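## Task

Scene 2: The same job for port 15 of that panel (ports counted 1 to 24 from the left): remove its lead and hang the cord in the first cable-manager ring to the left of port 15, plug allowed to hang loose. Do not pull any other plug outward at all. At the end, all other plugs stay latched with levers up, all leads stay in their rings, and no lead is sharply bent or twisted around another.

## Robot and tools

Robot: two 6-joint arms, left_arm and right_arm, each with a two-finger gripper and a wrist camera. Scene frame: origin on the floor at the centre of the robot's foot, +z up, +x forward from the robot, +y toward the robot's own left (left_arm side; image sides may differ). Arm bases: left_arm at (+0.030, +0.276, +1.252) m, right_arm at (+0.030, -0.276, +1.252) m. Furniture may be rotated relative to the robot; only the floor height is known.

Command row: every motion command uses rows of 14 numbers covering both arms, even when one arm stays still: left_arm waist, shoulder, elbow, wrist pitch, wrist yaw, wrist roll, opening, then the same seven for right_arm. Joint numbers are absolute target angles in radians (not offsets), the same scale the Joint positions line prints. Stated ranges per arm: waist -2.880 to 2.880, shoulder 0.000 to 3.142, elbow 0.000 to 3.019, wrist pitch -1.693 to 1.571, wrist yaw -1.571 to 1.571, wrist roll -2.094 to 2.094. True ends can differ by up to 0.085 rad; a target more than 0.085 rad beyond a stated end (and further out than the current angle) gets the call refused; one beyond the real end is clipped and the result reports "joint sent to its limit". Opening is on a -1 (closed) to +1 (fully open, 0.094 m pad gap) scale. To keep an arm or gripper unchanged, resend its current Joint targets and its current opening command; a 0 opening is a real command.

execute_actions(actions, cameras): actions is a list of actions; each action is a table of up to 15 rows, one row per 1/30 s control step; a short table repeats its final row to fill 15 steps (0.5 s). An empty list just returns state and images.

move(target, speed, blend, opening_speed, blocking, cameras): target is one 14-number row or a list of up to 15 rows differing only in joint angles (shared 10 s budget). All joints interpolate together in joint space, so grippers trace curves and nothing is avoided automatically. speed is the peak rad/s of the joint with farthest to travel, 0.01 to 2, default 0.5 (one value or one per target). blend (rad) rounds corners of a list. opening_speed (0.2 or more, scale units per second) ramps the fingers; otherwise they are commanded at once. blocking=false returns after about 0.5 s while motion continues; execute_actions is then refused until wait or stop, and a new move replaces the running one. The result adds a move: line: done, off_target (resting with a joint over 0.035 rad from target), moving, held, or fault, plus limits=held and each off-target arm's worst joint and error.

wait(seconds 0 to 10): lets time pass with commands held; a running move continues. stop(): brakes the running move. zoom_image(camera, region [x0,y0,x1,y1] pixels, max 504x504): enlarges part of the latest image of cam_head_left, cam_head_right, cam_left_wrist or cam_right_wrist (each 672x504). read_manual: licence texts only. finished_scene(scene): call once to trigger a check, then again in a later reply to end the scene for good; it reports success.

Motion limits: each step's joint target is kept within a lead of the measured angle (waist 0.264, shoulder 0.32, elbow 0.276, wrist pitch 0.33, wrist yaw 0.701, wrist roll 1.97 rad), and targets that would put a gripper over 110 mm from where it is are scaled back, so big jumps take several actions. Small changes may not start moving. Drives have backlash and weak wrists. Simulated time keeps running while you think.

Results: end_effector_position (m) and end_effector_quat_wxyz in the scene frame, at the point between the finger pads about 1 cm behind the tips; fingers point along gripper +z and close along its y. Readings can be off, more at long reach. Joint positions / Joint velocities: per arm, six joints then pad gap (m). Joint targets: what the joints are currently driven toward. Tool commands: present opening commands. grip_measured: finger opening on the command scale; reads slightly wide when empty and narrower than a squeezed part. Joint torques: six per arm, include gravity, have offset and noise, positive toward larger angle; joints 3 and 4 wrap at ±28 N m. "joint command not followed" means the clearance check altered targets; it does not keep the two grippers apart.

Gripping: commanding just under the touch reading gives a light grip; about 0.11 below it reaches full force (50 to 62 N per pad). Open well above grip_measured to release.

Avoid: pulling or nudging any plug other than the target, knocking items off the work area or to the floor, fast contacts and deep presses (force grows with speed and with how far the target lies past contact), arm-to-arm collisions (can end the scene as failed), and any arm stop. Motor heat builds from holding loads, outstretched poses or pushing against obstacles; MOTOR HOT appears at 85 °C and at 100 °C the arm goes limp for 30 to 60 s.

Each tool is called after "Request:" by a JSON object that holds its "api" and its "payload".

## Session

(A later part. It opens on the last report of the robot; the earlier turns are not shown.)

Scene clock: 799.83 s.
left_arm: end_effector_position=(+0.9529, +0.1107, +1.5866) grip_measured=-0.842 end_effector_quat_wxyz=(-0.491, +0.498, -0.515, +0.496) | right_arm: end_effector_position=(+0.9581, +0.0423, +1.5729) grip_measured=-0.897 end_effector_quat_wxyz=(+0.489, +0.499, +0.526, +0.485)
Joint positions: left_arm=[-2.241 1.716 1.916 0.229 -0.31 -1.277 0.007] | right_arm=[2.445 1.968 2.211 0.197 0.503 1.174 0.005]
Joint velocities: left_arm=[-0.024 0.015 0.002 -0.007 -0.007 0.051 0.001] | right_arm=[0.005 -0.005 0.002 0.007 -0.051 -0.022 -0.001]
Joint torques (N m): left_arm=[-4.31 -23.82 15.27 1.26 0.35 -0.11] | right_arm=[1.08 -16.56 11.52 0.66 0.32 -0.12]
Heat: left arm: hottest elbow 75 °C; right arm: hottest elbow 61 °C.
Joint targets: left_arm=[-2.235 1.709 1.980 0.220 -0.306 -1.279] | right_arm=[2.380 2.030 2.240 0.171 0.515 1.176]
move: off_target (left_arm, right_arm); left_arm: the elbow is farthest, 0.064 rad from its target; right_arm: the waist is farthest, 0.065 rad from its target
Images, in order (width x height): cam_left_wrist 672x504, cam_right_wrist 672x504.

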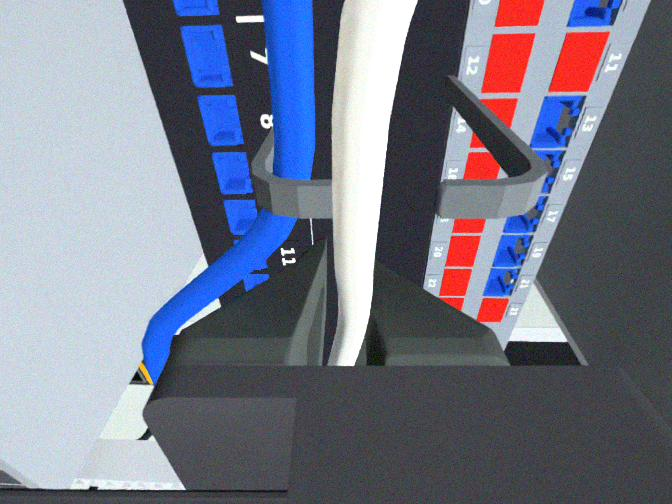

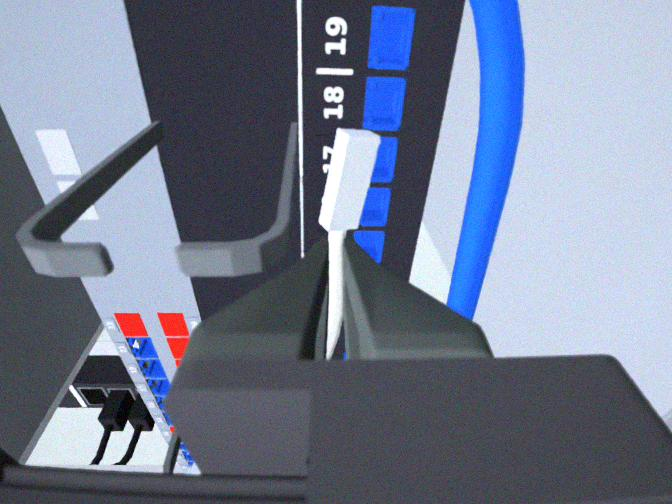

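Request:
{"api": "wait", "payload": {"seconds": 0}}

Request:
{"api": "zoom_image", "payload": {"camera": "cam_head_left", "region": [280, 120, 360, 170]}}

Request:
{"api": "zoom_image", "payload": {"camera": "cam_head_right", "region": [240, 120, 320, 170]}}

Scene clock: 811.70 s.
left_arm: end_effector_position=(+0.9529, +0.1107, +1.5866) grip_measured=-0.842 end_effector_quat_wxyz=(-0.491, +0.498, -0.515, +0.496) | right_arm: end_effector_position=(+0.9581, +0.0423, +1.5729) grip_measured=-0.897 end_effector_quat_wxyz=(+0.489, +0.499, +0.526, +0.485)
Joint positions: left_arm=[-2.241 1.716 1.916 0.229 -0.31 -1.277 0.007] | right_arm=[2.445 1.968 2.211 0.197 0.503 1.174 0.005]
Joint velocities: left_arm=[-0.005 -0.005 -0.022 -0.007 0.007 -0.037 0] | right_arm=[-0.015 -0.005 -0.012 -0.022 0.007 -0.081 -0.001]
Joint torques (N m): left_arm=[-4.13 -23.47 15.24 1.46 0.33 -0.11] | right_arm=[0.79 -17.61 11.41 0.95 0.32 -0.16]
Heat: left arm: hottest elbow 75 °C; right arm: hottest elbow 61 °C.
Joint targets: left_arm=[-2.235 1.709 1.980 0.220 -0.306 -1.279] | right_arm=[2.380 2.030 2.240 0.171 0.515 1.176]
Tool commands: left_gripper/opening=-0.84 right_gripper/opening=-1.0

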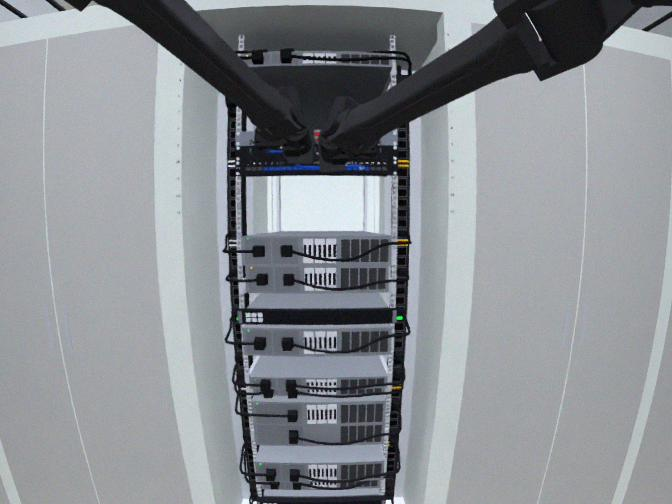

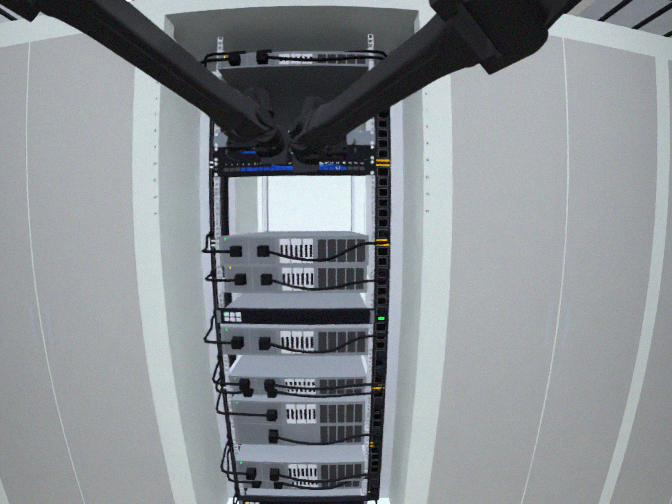

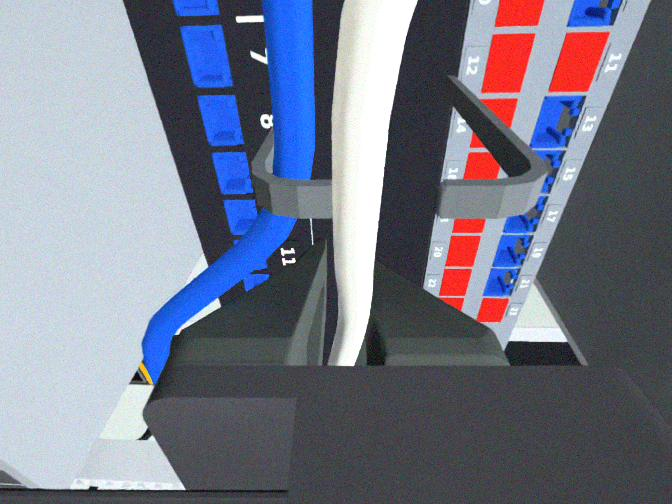

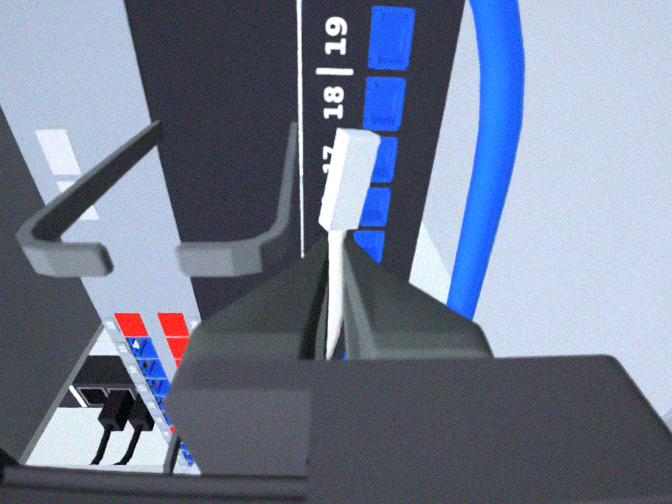

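Scaled by 6.300 from the camera's 672x504 image, which has a finer 960x720 frame.

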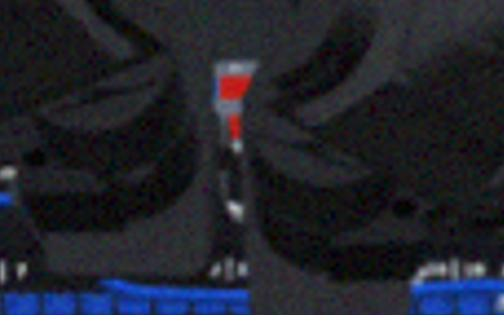

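Scaled by 6.300 from the camera's 672x504 image, which has a finer 960x720 frame.

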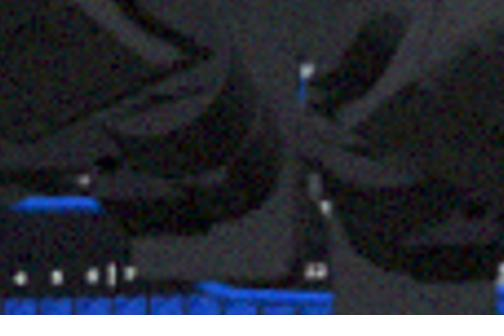

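Request:
{"api": "move", "payload": {"target": [[-2.29,1.508,1.62,0.385,-0.37,-1.256,-0.4,2.38,2.02,2.25,0.19,0.522,1.175,-1],[-2.36,1.305,1.36,0.495,-0.418,-1.229,-0.4,2.38,2.02,2.25,0.19,0.522,1.175,-1]], "speed": 0.3}}

Request:
{"api": "zoom_image", "payload": {"camera": "cam_left_wrist", "region": [180, 30, 480, 330]}}

Request:
{"api": "zoom_image", "payload": {"camera": "cam_head_left", "region": [260, 120, 360, 180]}}

Scene clock: 836.83 s.
left_arm: end_effector_position=(+0.8007, +0.1297, +1.6206) grip_measured=-0.403 end_effector_quat_wxyz=(-0.501, +0.504, -0.487, +0.508) | right_arm: end_effector_position=(+0.9586, +0.0400, +1.5721) grip_measured=-0.897 end_effector_quat_wxyz=(+0.491, +0.501, +0.525, +0.482)
Joint positions: left_arm=[-2.339 1.33 1.364 0.467 -0.415 -1.246 0.028] | right_arm=[2.444 1.968 2.211 0.197 0.51 1.174 0.005]
Joint velocities: left_arm=[-0.015 -0.005 0.002 -0.007 0.11 -0.037 -0.001] | right_arm=[-0.005 -0.005 0.007 -0.002 -0.022 -0.037 0]
Joint torques (N m): left_arm=[-5.07 -18.14 9.1 2.61 0.15 0.04] | right_arm=[0.97 -18.26 12.3 1.94 0.31 -0.16]
Heat: left arm: hottest elbow 74 °C; right arm: hottest elbow 61 °C.
Joint targets: left_arm=[-2.360 1.305 1.361 0.495 -0.418 -1.230] | right_arm=[2.380 2.020 2.250 0.190 0.522 1.175]
move: off_target (right_arm); right_arm: the waist is farthest, 0.064 rad from its target

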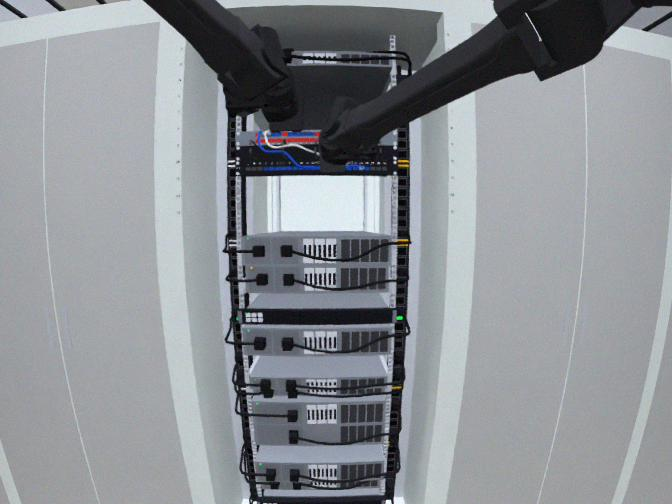

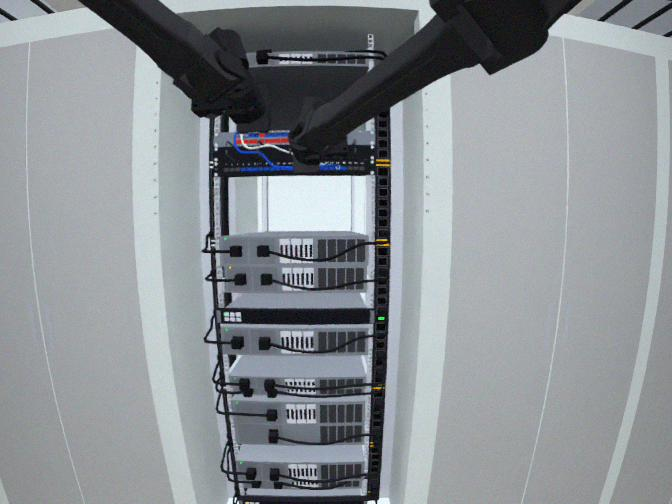

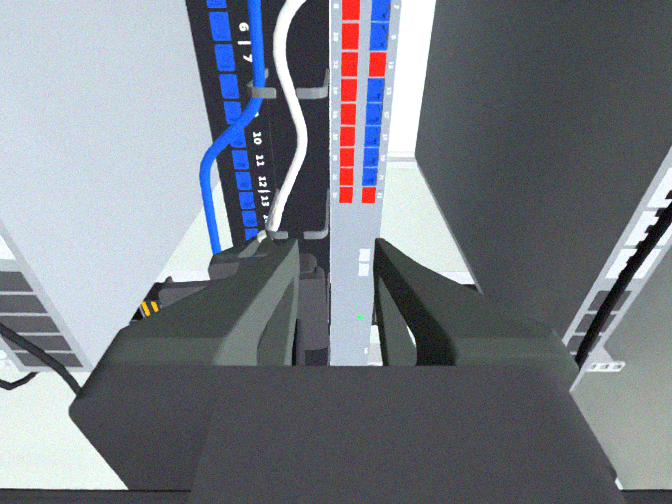

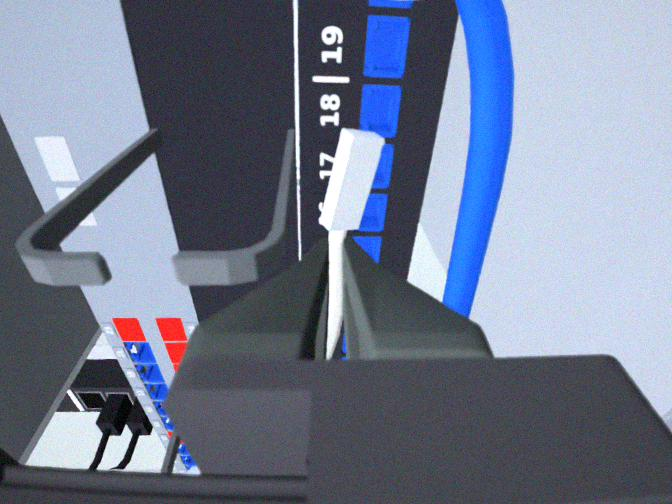

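Scaled by 1.680 from the camera's 672x504 image, which has a finer 960x720 frame.

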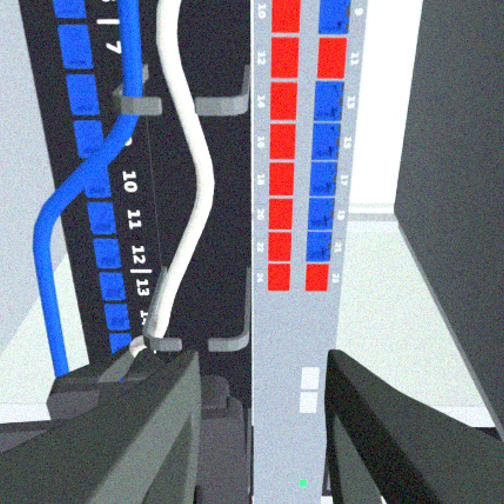

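Scaled by 5.040 from the camera's 672x504 image, which has a finer 960x720 frame.

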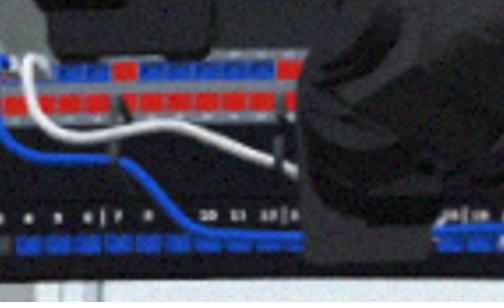

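Request:
{"api": "move", "payload": {"target": [-2.25,1.585,1.755,0.33,-0.35,-1.264,-0.4,2.38,2.02,2.25,0.19,0.522,1.175,-1], "speed": 0.2, "cameras": ["cam_left_wrist","cam_right_wrist"]}}

Scene clock: 854.57 s.
left_arm: end_effector_position=(+0.8995, +0.1206, +1.5968) grip_measured=-0.403 end_effector_quat_wxyz=(-0.504, +0.498, -0.505, +0.493) | right_arm: end_effector_position=(+0.9586, +0.0400, +1.5721) grip_measured=-0.897 end_effector_quat_wxyz=(+0.491, +0.501, +0.525, +0.482)
Joint positions: left_arm=[-2.267 1.572 1.687 0.346 -0.353 -1.249 0.028] | right_arm=[2.444 1.968 2.211 0.197 0.51 1.174 0.005]
Joint velocities: left_arm=[0.005 0.005 0.022 -0.007 -0.037 -0.051 0] | right_arm=[-0.005 -0.015 -0.007 -0.002 -0.022 0.007 0]
Joint torques (N m): left_arm=[-2.96 -19.43 15.28 1.16 0.35 -0.24] | right_arm=[1.26 -17.96 12.12 1.87 0.28 -0.11]
Heat: left arm: hottest elbow 67 °C; right arm: hottest elbow 62 °C.
Joint targets: left_arm=[-2.249 1.585 1.754 0.330 -0.349 -1.264] | right_arm=[2.380 2.020 2.250 0.190 0.522 1.175]
move: off_target (left_arm, right_arm); left_arm: the elbow is farthest, 0.068 rad from its target; right_arm: the waist is farthest, 0.064 rad from its target
Images, in order (width x height): cam_left_wrist 672x504, cam_right_wrist 672x504.

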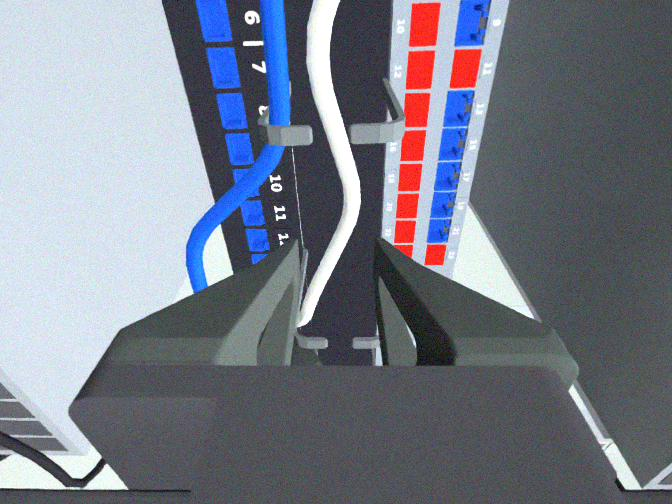

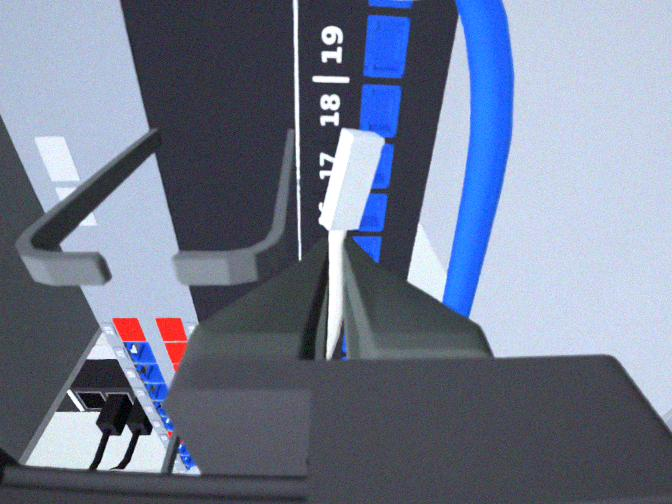

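Request:
{"api": "execute_actions", "payload": {"actions": []}}

Scene clock: 901.90 s.
left_arm: end_effector_position=(+0.8999, +0.1210, +1.5986) grip_measured=-0.403 end_effector_quat_wxyz=(-0.505, +0.497, -0.504, +0.494) | right_arm: end_effector_position=(+0.9586, +0.0400, +1.5721) grip_measured=-0.897 end_effector_quat_wxyz=(+0.491, +0.501, +0.525, +0.482)
Joint positions: left_arm=[-2.267 1.572 1.69 0.346 -0.353 -1.249 0.028] | right_arm=[2.444 1.968 2.211 0.197 0.51 1.174 0.005]
Joint velocities: left_arm=[-0.015 -0.015 -0.002 -0.007 -0.051 0.007 0.001] | right_arm=[-0.005 -0.005 -0.017 0.002 0.051 -0.066 0.001]
Joint torques (N m): left_arm=[-2.9 -19.31 15.2 1.16 0.32 -0.24] | right_arm=[1.67 -18.73 11.89 1.83 0.3 -0.11]
Heat: left arm: hottest elbow 64 °C; right arm: hottest elbow 63 °C.
Joint targets: left_arm=[-2.249 1.585 1.755 0.330 -0.349 -1.263] | right_arm=[2.380 2.020 2.250 0.190 0.522 1.175]
Tool commands: left_gripper/opening=-0.4 right_gripper/opening=-1.0

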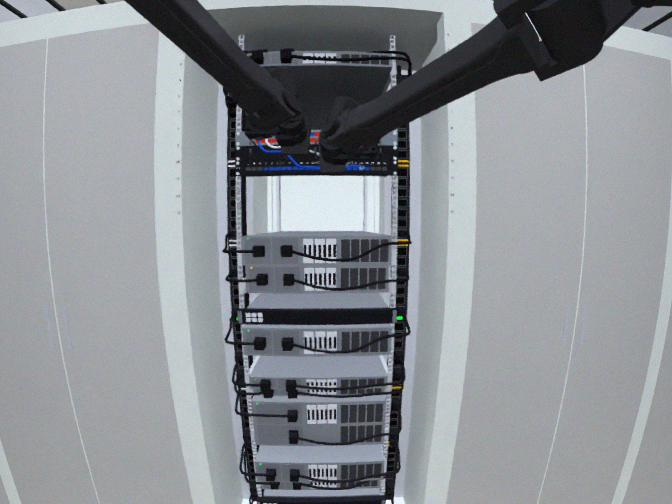

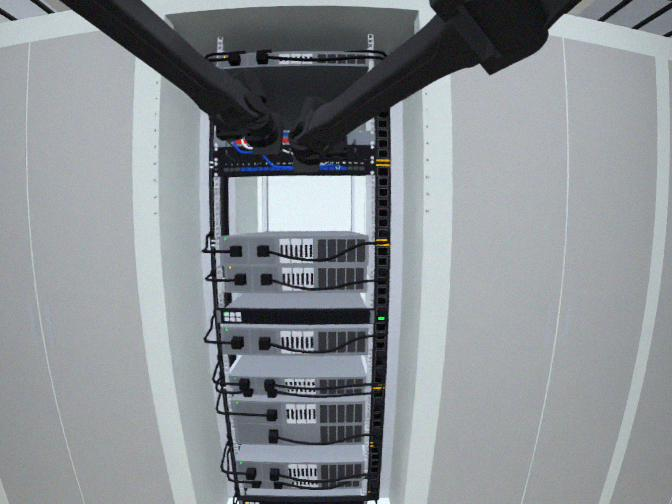

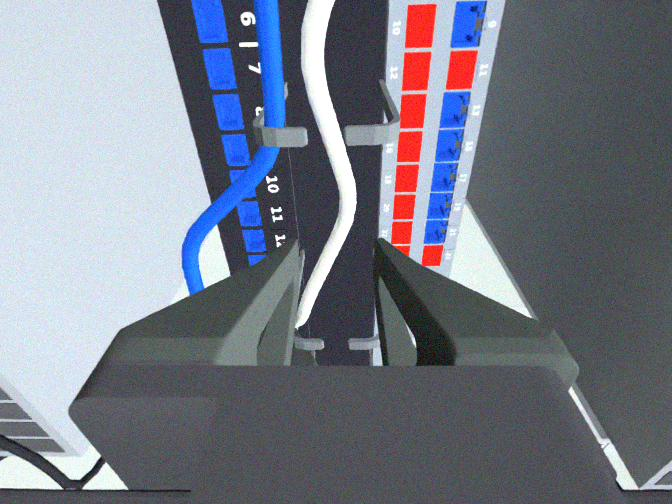

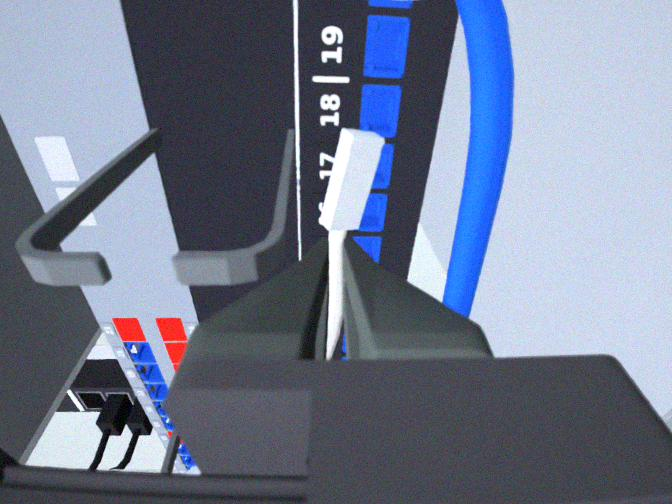

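Request:
{"api": "move", "payload": {"target": [-2.249,1.585,1.755,0.33,-0.349,-1.263,-1,2.38,2.02,2.25,0.19,0.522,1.175,-1], "opening_speed": 0.6, "cameras": ["cam_left_wrist"]}}

Request:
{"api": "move", "payload": {"target": [-2.215,1.70,1.985,0.228,-0.307,-1.28,-1,2.38,2.02,2.25,0.19,0.522,1.175,-1], "speed": 0.2, "cameras": ["cam_left_wrist","cam_right_wrist"]}}

Scene clock: 910.93 s.
left_arm: end_effector_position=(+0.8999, +0.1210, +1.5986) grip_measured=-0.995 end_effector_quat_wxyz=(-0.505, +0.498, -0.504, +0.494) | right_arm: end_effector_position=(+0.9586, +0.0400, +1.5721) grip_measured=-0.897 end_effector_quat_wxyz=(+0.491, +0.501, +0.525, +0.482)
Joint positions: left_arm=[-2.267 1.572 1.69 0.346 -0.353 -1.251 0] | right_arm=[2.444 1.968 2.211 0.197 0.51 1.174 0.005]
Joint velocities: left_arm=[0.005 -0.015 0.002 -0.007 -0.022 0.022 -0.001] | right_arm=[0.005 -0.005 -0.002 -0.007 -0.007 0.007 -0.001]
Joint torques (N m): left_arm=[-3.14 -19.31 15.02 1.07 0.37 -0.25] | right_arm=[1.73 -18.37 11.9 1.76 0.32 -0.09]
Heat: left arm: hottest elbow 64 °C; right arm: hottest elbow 63 °C.
Joint targets: left_arm=[-2.249 1.585 1.755 0.330 -0.349 -1.264] | right_arm=[2.380 2.020 2.250 0.190 0.522 1.175]
move: off_target (left_arm, right_arm); left_arm: the elbow is farthest, 0.065 rad from its target; right_arm: the waist is farthest, 0.064 rad from its target
Images, in order (width x height): cam_left_wrist 672x504.

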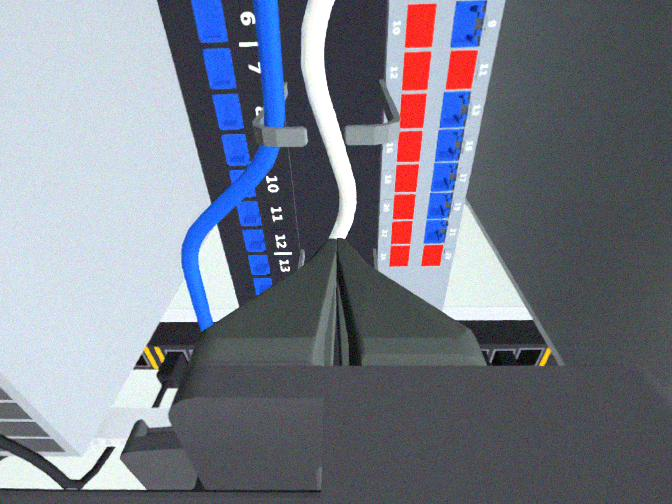

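Scene clock: 912.53 s.
left_arm: end_effector_position=(+0.9488, +0.1262, +1.6173) grip_measured=-0.995 end_effector_quat_wxyz=(-0.507, +0.491, -0.499, +0.503) | right_arm: end_effector_position=(+0.9586, +0.0400, +1.5721) grip_measured=-0.897 end_effector_quat_wxyz=(+0.491, +0.501, +0.525, +0.482)
Joint positions: left_arm=[-2.235 1.684 1.919 0.245 -0.31 -1.264 0] | right_arm=[2.444 1.968 2.211 0.197 0.51 1.174 0.005]
Joint velocities: left_arm=[0.015 -0.015 0.017 -0.007 -0.022 -0.095 0.001] | right_arm=[-0.005 -0.005 -0.002 -0.012 -0.022 -0.081 -0.001]
Joint torques (N m): left_arm=[-2.84 -21.01 15.41 1.1 0.34 -0.24] | right_arm=[2.02 -17.44 12.07 1.68 0.31 -0.08]
Heat: left arm: hottest elbow 64 °C; right arm: hottest elbow 63 °C.
Joint targets: left_arm=[-2.216 1.701 1.985 0.228 -0.307 -1.279] | right_arm=[2.380 2.020 2.250 0.190 0.522 1.175]
move: off_target (left_arm, right_arm); left_arm: the elbow is farthest, 0.066 rad from its target; right_arm: the waist is farthest, 0.064 rad from its target
Images, in order (width x height): cam_left_wrist 672x504, cam_right_wrist 672x504.

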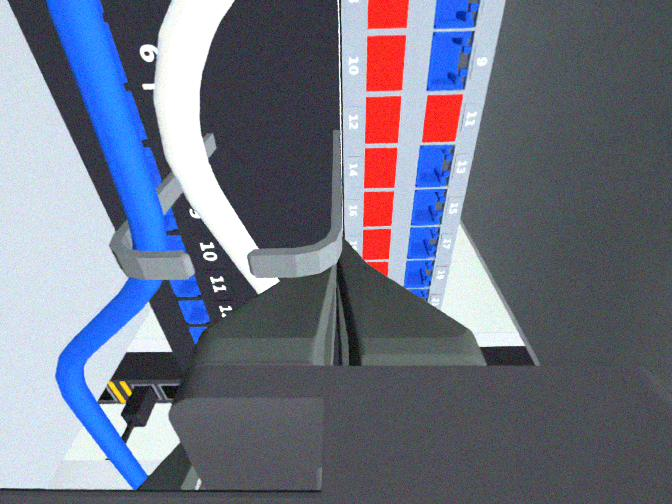

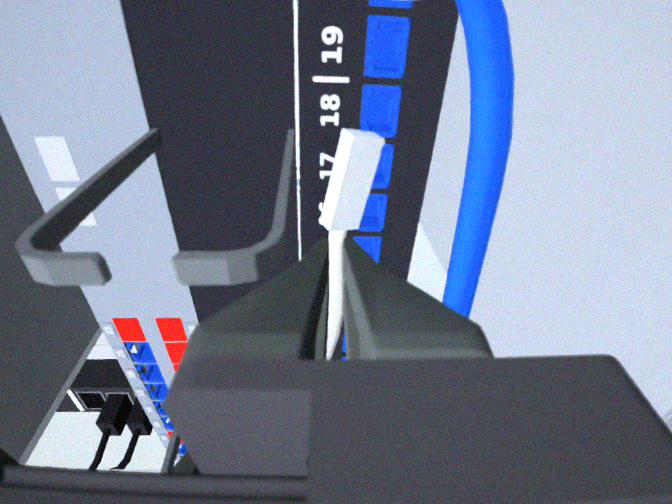

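Request:
{"api": "move", "payload": {"target": [-2.215,1.725,1.94,0.275,-0.312,-1.28,-1,2.38,2.02,2.25,0.19,0.522,1.175,-1], "speed": 0.1}}

Scene clock: 942.53 s.
left_arm: end_effector_position=(+0.9521, +0.1225, +1.6046) grip_measured=-0.995 end_effector_quat_wxyz=(-0.505, +0.493, -0.502, +0.500) | right_arm: end_effector_position=(+0.9586, +0.0400, +1.5721) grip_measured=-0.897 end_effector_quat_wxyz=(+0.491, +0.501, +0.525, +0.482)
Joint positions: left_arm=[-2.233 1.701 1.919 0.251 -0.31 -1.266 0] | right_arm=[2.444 1.968 2.211 0.197 0.51 1.174 0.005]
Joint velocities: left_arm=[0.005 0.005 0.002 0.002 -0.051 -0.081 0] | right_arm=[-0.005 -0.015 -0.002 -0.007 -0.022 -0.066 0]
Joint torques (N m): left_arm=[-3.19 -20.95 11.55 2.61 0.13 -0.25] | right_arm=[1.03 -18.2 12.19 1.66 0.27 -0.16]
Heat: left arm: hottest elbow 65 °C; right arm: hottest elbow 63 °C.
Joint targets: left_arm=[-2.214 1.724 1.939 0.274 -0.312 -1.281] | right_arm=[2.380 2.020 2.250 0.190 0.522 1.175]
move: off_target (right_arm); right_arm: the waist is farthest, 0.064 rad from its target

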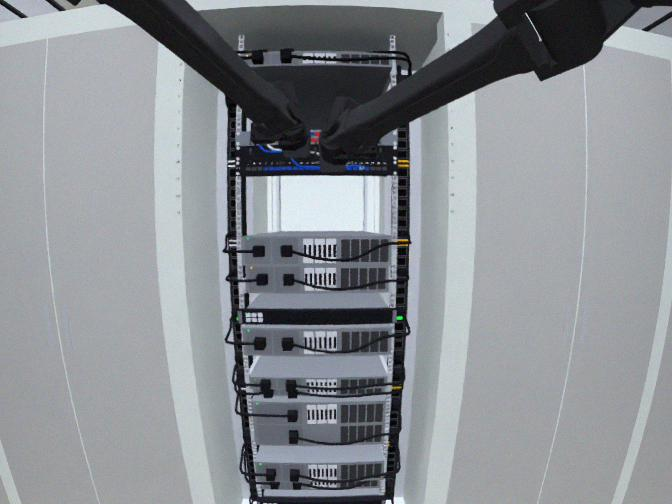

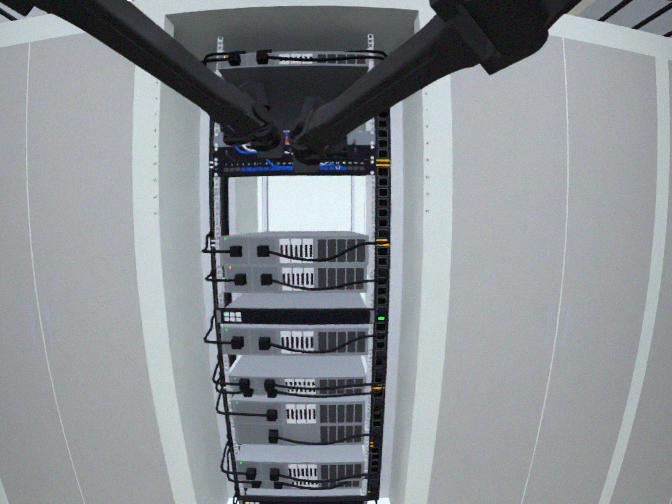

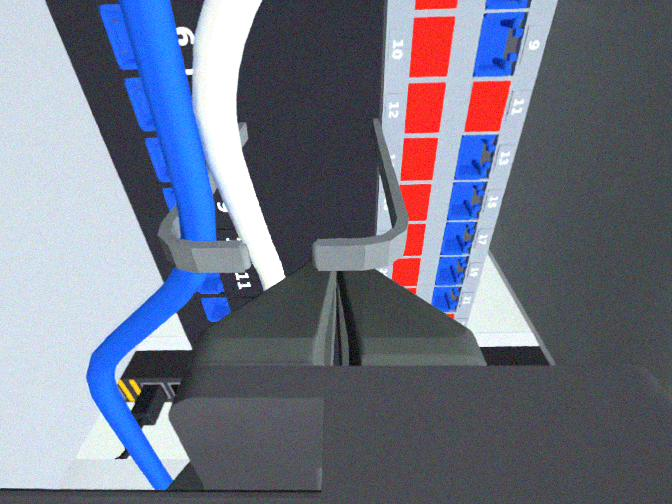

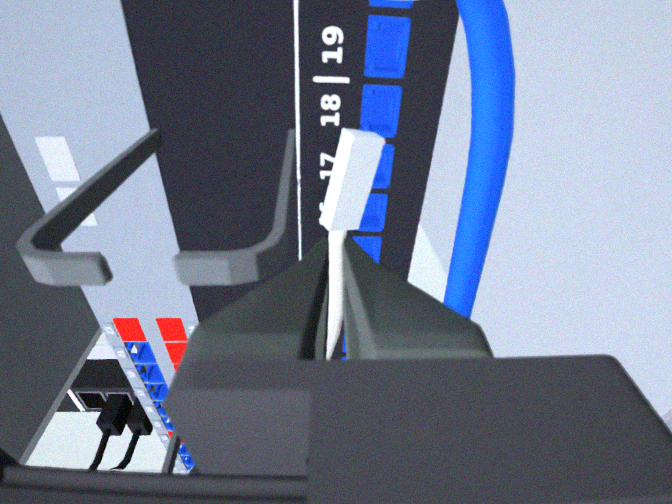

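Request:
{"api": "move", "payload": {"target": [-2.205,1.755,1.92,0.315,-0.308,-1.28,-1,2.38,2.02,2.25,0.19,0.522,1.175,-1], "speed": 0.08}}

Request:
{"api": "zoom_image", "payload": {"camera": "cam_left_wrist", "region": [120, 100, 460, 355]}}

Scene clock: 955.90 s.
left_arm: end_effector_position=(+0.9560, +0.1233, +1.5994) grip_measured=-0.995 end_effector_quat_wxyz=(-0.513, +0.491, -0.491, +0.505) | right_arm: end_effector_position=(+0.9589, +0.0395, +1.5738) grip_measured=-0.897 end_effector_quat_wxyz=(+0.491, +0.501, +0.524, +0.483)
Joint positions: left_arm=[-2.229 1.72 1.919 0.299 -0.31 -1.266 0] | right_arm=[2.444 1.968 2.214 0.197 0.51 1.174 0.005]
Joint velocities: left_arm=[-0.024 -0.005 -0.017 0.002 -0.007 -0.022 -0.001] | right_arm=[0.005 -0.005 -0.017 -0.007 -0.007 -0.022 0]
Joint torques (N m): left_arm=[-3.02 -19.84 9.87 2.35 0.28 -0.24] | right_arm=[1.55 -18.55 11.71 1.57 0.32 -0.09]
Heat: left arm: hottest elbow 63 °C; right arm: hottest elbow 63 °C.
Joint targets: left_arm=[-2.205 1.755 1.920 0.316 -0.308 -1.280] | right_arm=[2.380 2.020 2.251 0.190 0.522 1.175]
move: off_target (right_arm); right_arm: the waist is farthest, 0.064 rad from its target

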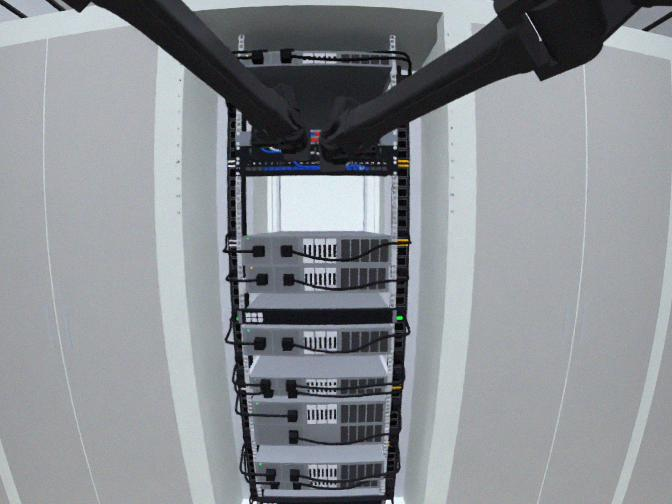

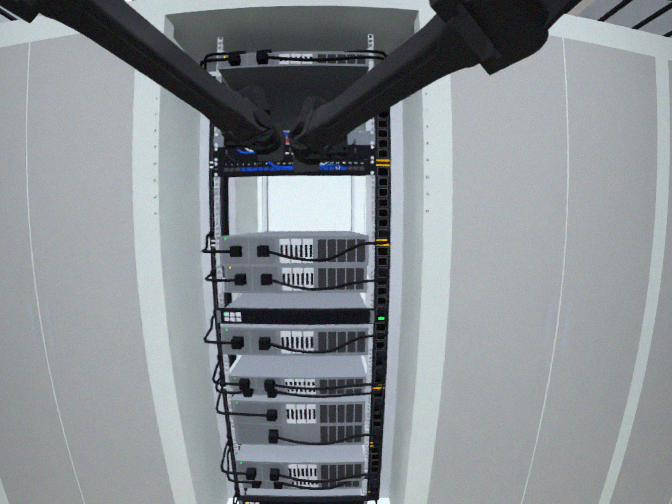

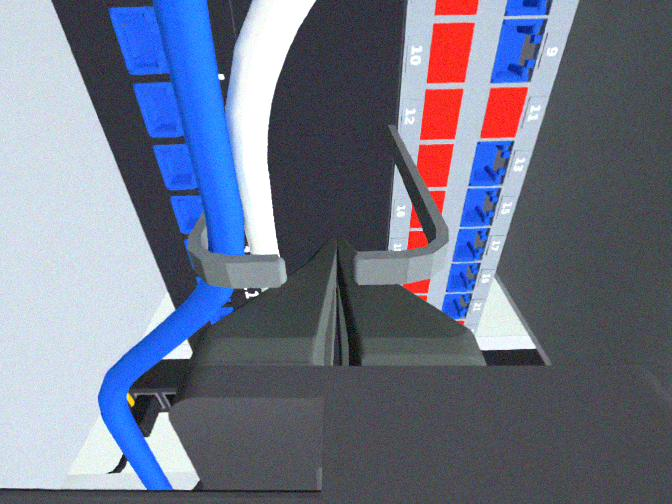

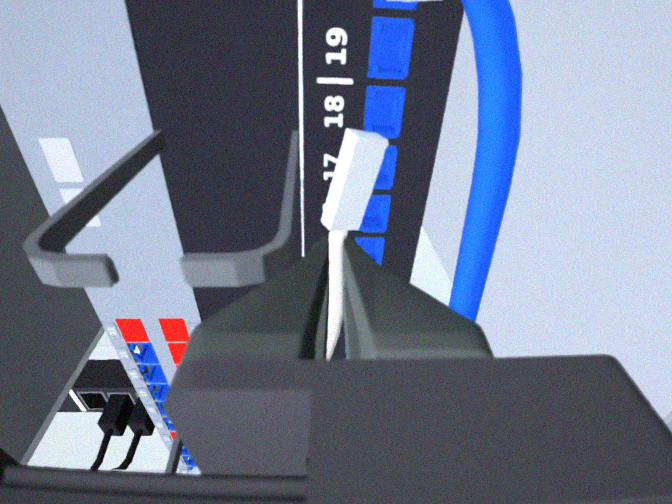

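Scaled by 1.482 from the camera's 672x504 image, which has a finer 960x720 frame.

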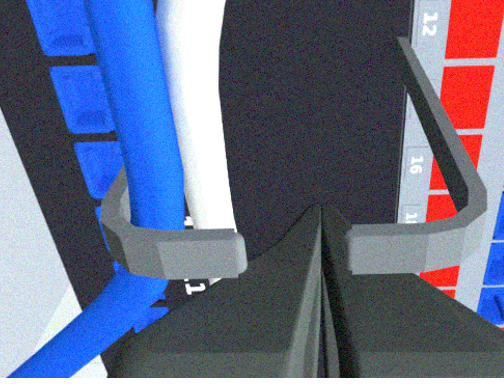

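Request:
{"api": "move", "payload": {"target": [[-2.255,1.60,1.665,0.40,-0.349,-1.263,-1,2.38,2.02,2.25,0.19,0.522,1.175,-1],[-2.36,1.305,1.36,0.495,-0.418,-1.229,-1,2.38,2.02,2.25,0.19,0.522,1.175,-1]], "speed": 0.25, "blend": 0.05}}

Request:
{"api": "zoom_image", "payload": {"camera": "cam_left_wrist", "region": [160, 50, 500, 305]}}

Request:
{"api": "zoom_image", "payload": {"camera": "cam_head_left", "region": [230, 115, 330, 190]}}

Scene clock: 967.63 s.
left_arm: end_effector_position=(+0.8004, +0.1296, +1.6227) grip_measured=-0.996 end_effector_quat_wxyz=(-0.502, +0.503, -0.486, +0.509) | right_arm: end_effector_position=(+0.9589, +0.0395, +1.5738) grip_measured=-0.897 end_effector_quat_wxyz=(+0.491, +0.501, +0.524, +0.483)
Joint positions: left_arm=[-2.341 1.328 1.365 0.467 -0.415 -1.244 0] | right_arm=[2.444 1.968 2.214 0.197 0.51 1.174 0.005]
Joint velocities: left_arm=[-0.005 0.015 0.007 0.007 -0.037 -0.007 0.002] | right_arm=[0.005 0.015 -0.002 0.007 0.037 0.051 0]
Joint torques (N m): left_arm=[-5.13 -18.2 8.85 2.63 0.11 0.05] | right_arm=[1.26 -17.96 11.73 1.74 0.27 -0.09]
Heat: left arm: hottest elbow 62 °C; right arm: hottest elbow 60 °C.
Joint targets: left_arm=[-2.361 1.304 1.360 0.494 -0.418 -1.228] | right_arm=[2.381 2.020 2.249 0.190 0.522 1.175]
move: off_target (right_arm); right_arm: the waist is farthest, 0.064 rad from its target

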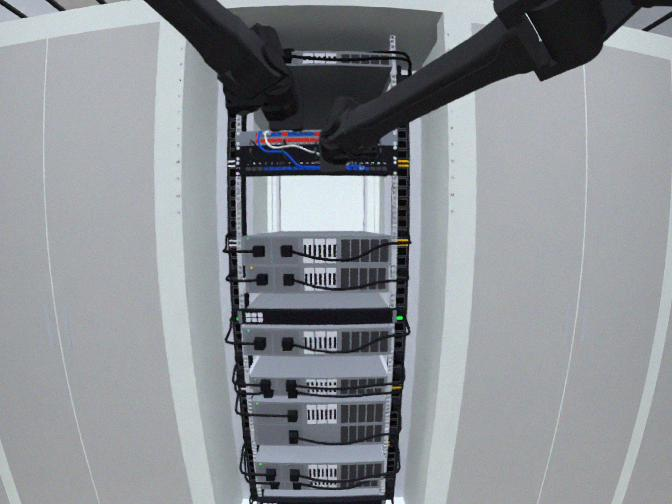

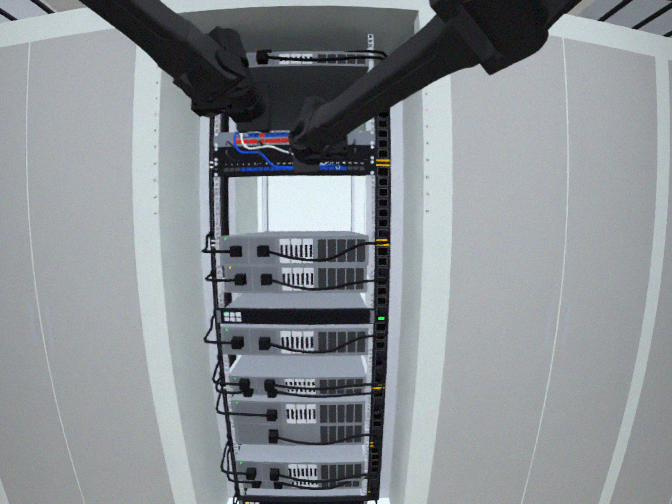

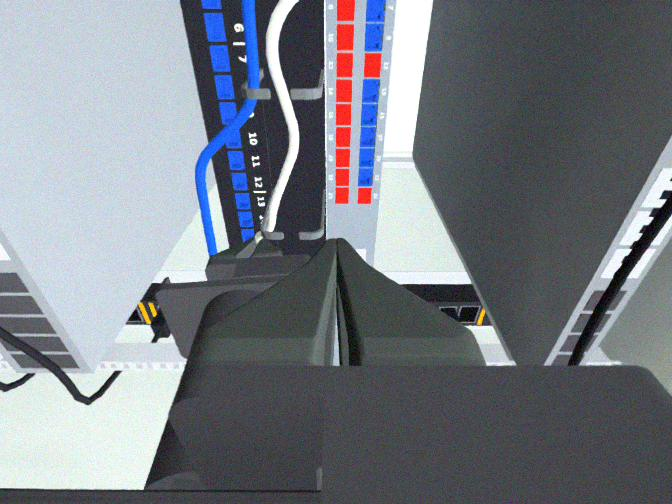

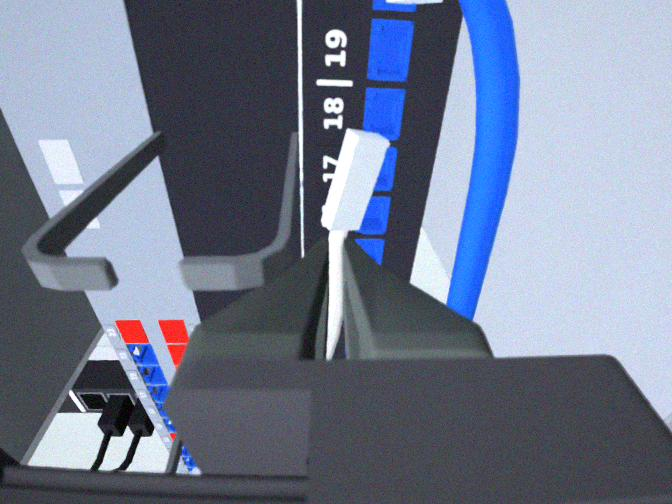

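Scaled by 1.482 from the camera's 672x504 image, which has a finer 960x720 frame.

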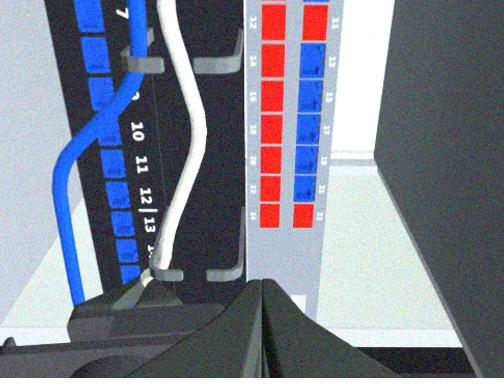

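Scaled by 5.040 from the camera's 672x504 image, which has a finer 960x720 frame.

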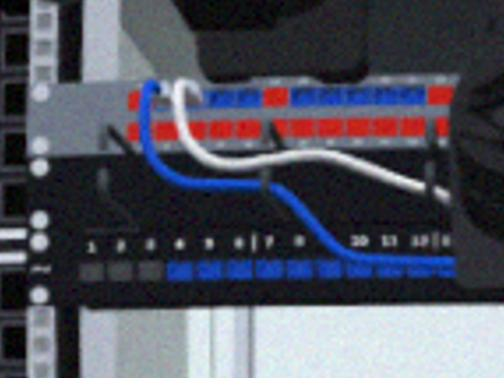

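Request:
{"api": "move", "payload": {"target": [[-2.249,1.585,1.75,0.33,-0.349,-1.263,-0.4,2.38,2.02,2.25,0.19,0.522,1.175,-1],[-2.212,1.71,1.975,0.237,-0.307,-1.28,-0.4,2.38,2.02,2.25,0.19,0.522,1.175,-1]], "speed": 0.25, "cameras": ["cam_left_wrist"]}}

Request:
{"api": "zoom_image", "payload": {"camera": "cam_left_wrist", "region": [120, 150, 520, 405]}}

Scene clock: 995.43 s.
left_arm: end_effector_position=(+0.9503, +0.1238, +1.6028) grip_measured=-0.403 end_effector_quat_wxyz=(-0.505, +0.493, -0.503, +0.499) | right_arm: end_effector_position=(+0.9589, +0.0395, +1.5738) grip_measured=-0.897 end_effector_quat_wxyz=(+0.491, +0.501, +0.524, +0.483)
Joint positions: left_arm=[-2.232 1.695 1.907 0.254 -0.31 -1.264 0.028] | right_arm=[2.444 1.968 2.214 0.197 0.51 1.174 0.005]
Joint velocities: left_arm=[-0.005 0.005 -0.017 0.002 -0.051 -0.037 0] | right_arm=[-0.015 -0.005 -0.002 -0.007 -0.051 -0.037 0]
Joint torques (N m): left_arm=[-3.08 -21.6 15.58 1.2 0.32 -0.26] | right_arm=[0.56 -18.67 11.75 1.58 0.26 -0.14]
Heat: left arm: hottest elbow 60 °C; right arm: hottest elbow 57 °C.
Joint targets: left_arm=[-2.211 1.710 1.975 0.238 -0.307 -1.279] | right_arm=[2.380 2.020 2.250 0.190 0.522 1.175]
move: off_target (left_arm, right_arm); left_arm: the elbow is farthest, 0.068 rad from its target; right_arm: the waist is farthest, 0.064 rad from its target
Images, in order (width x height): cam_left_wrist 672x504.

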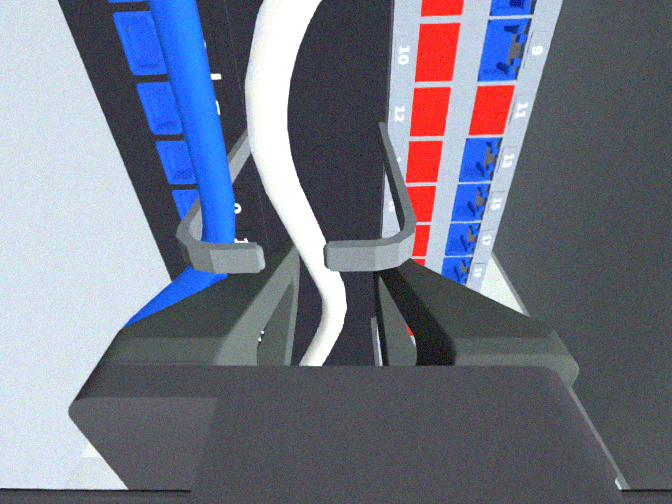

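Scaled by 1.260 from the camera's 672x504 image, which has a finer 960x720 frame.

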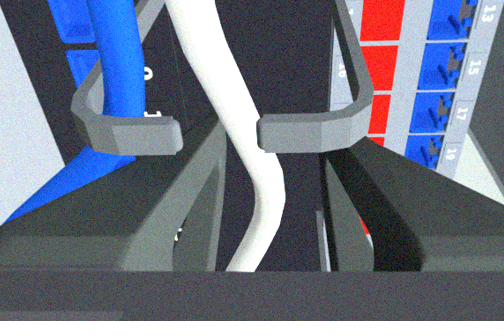

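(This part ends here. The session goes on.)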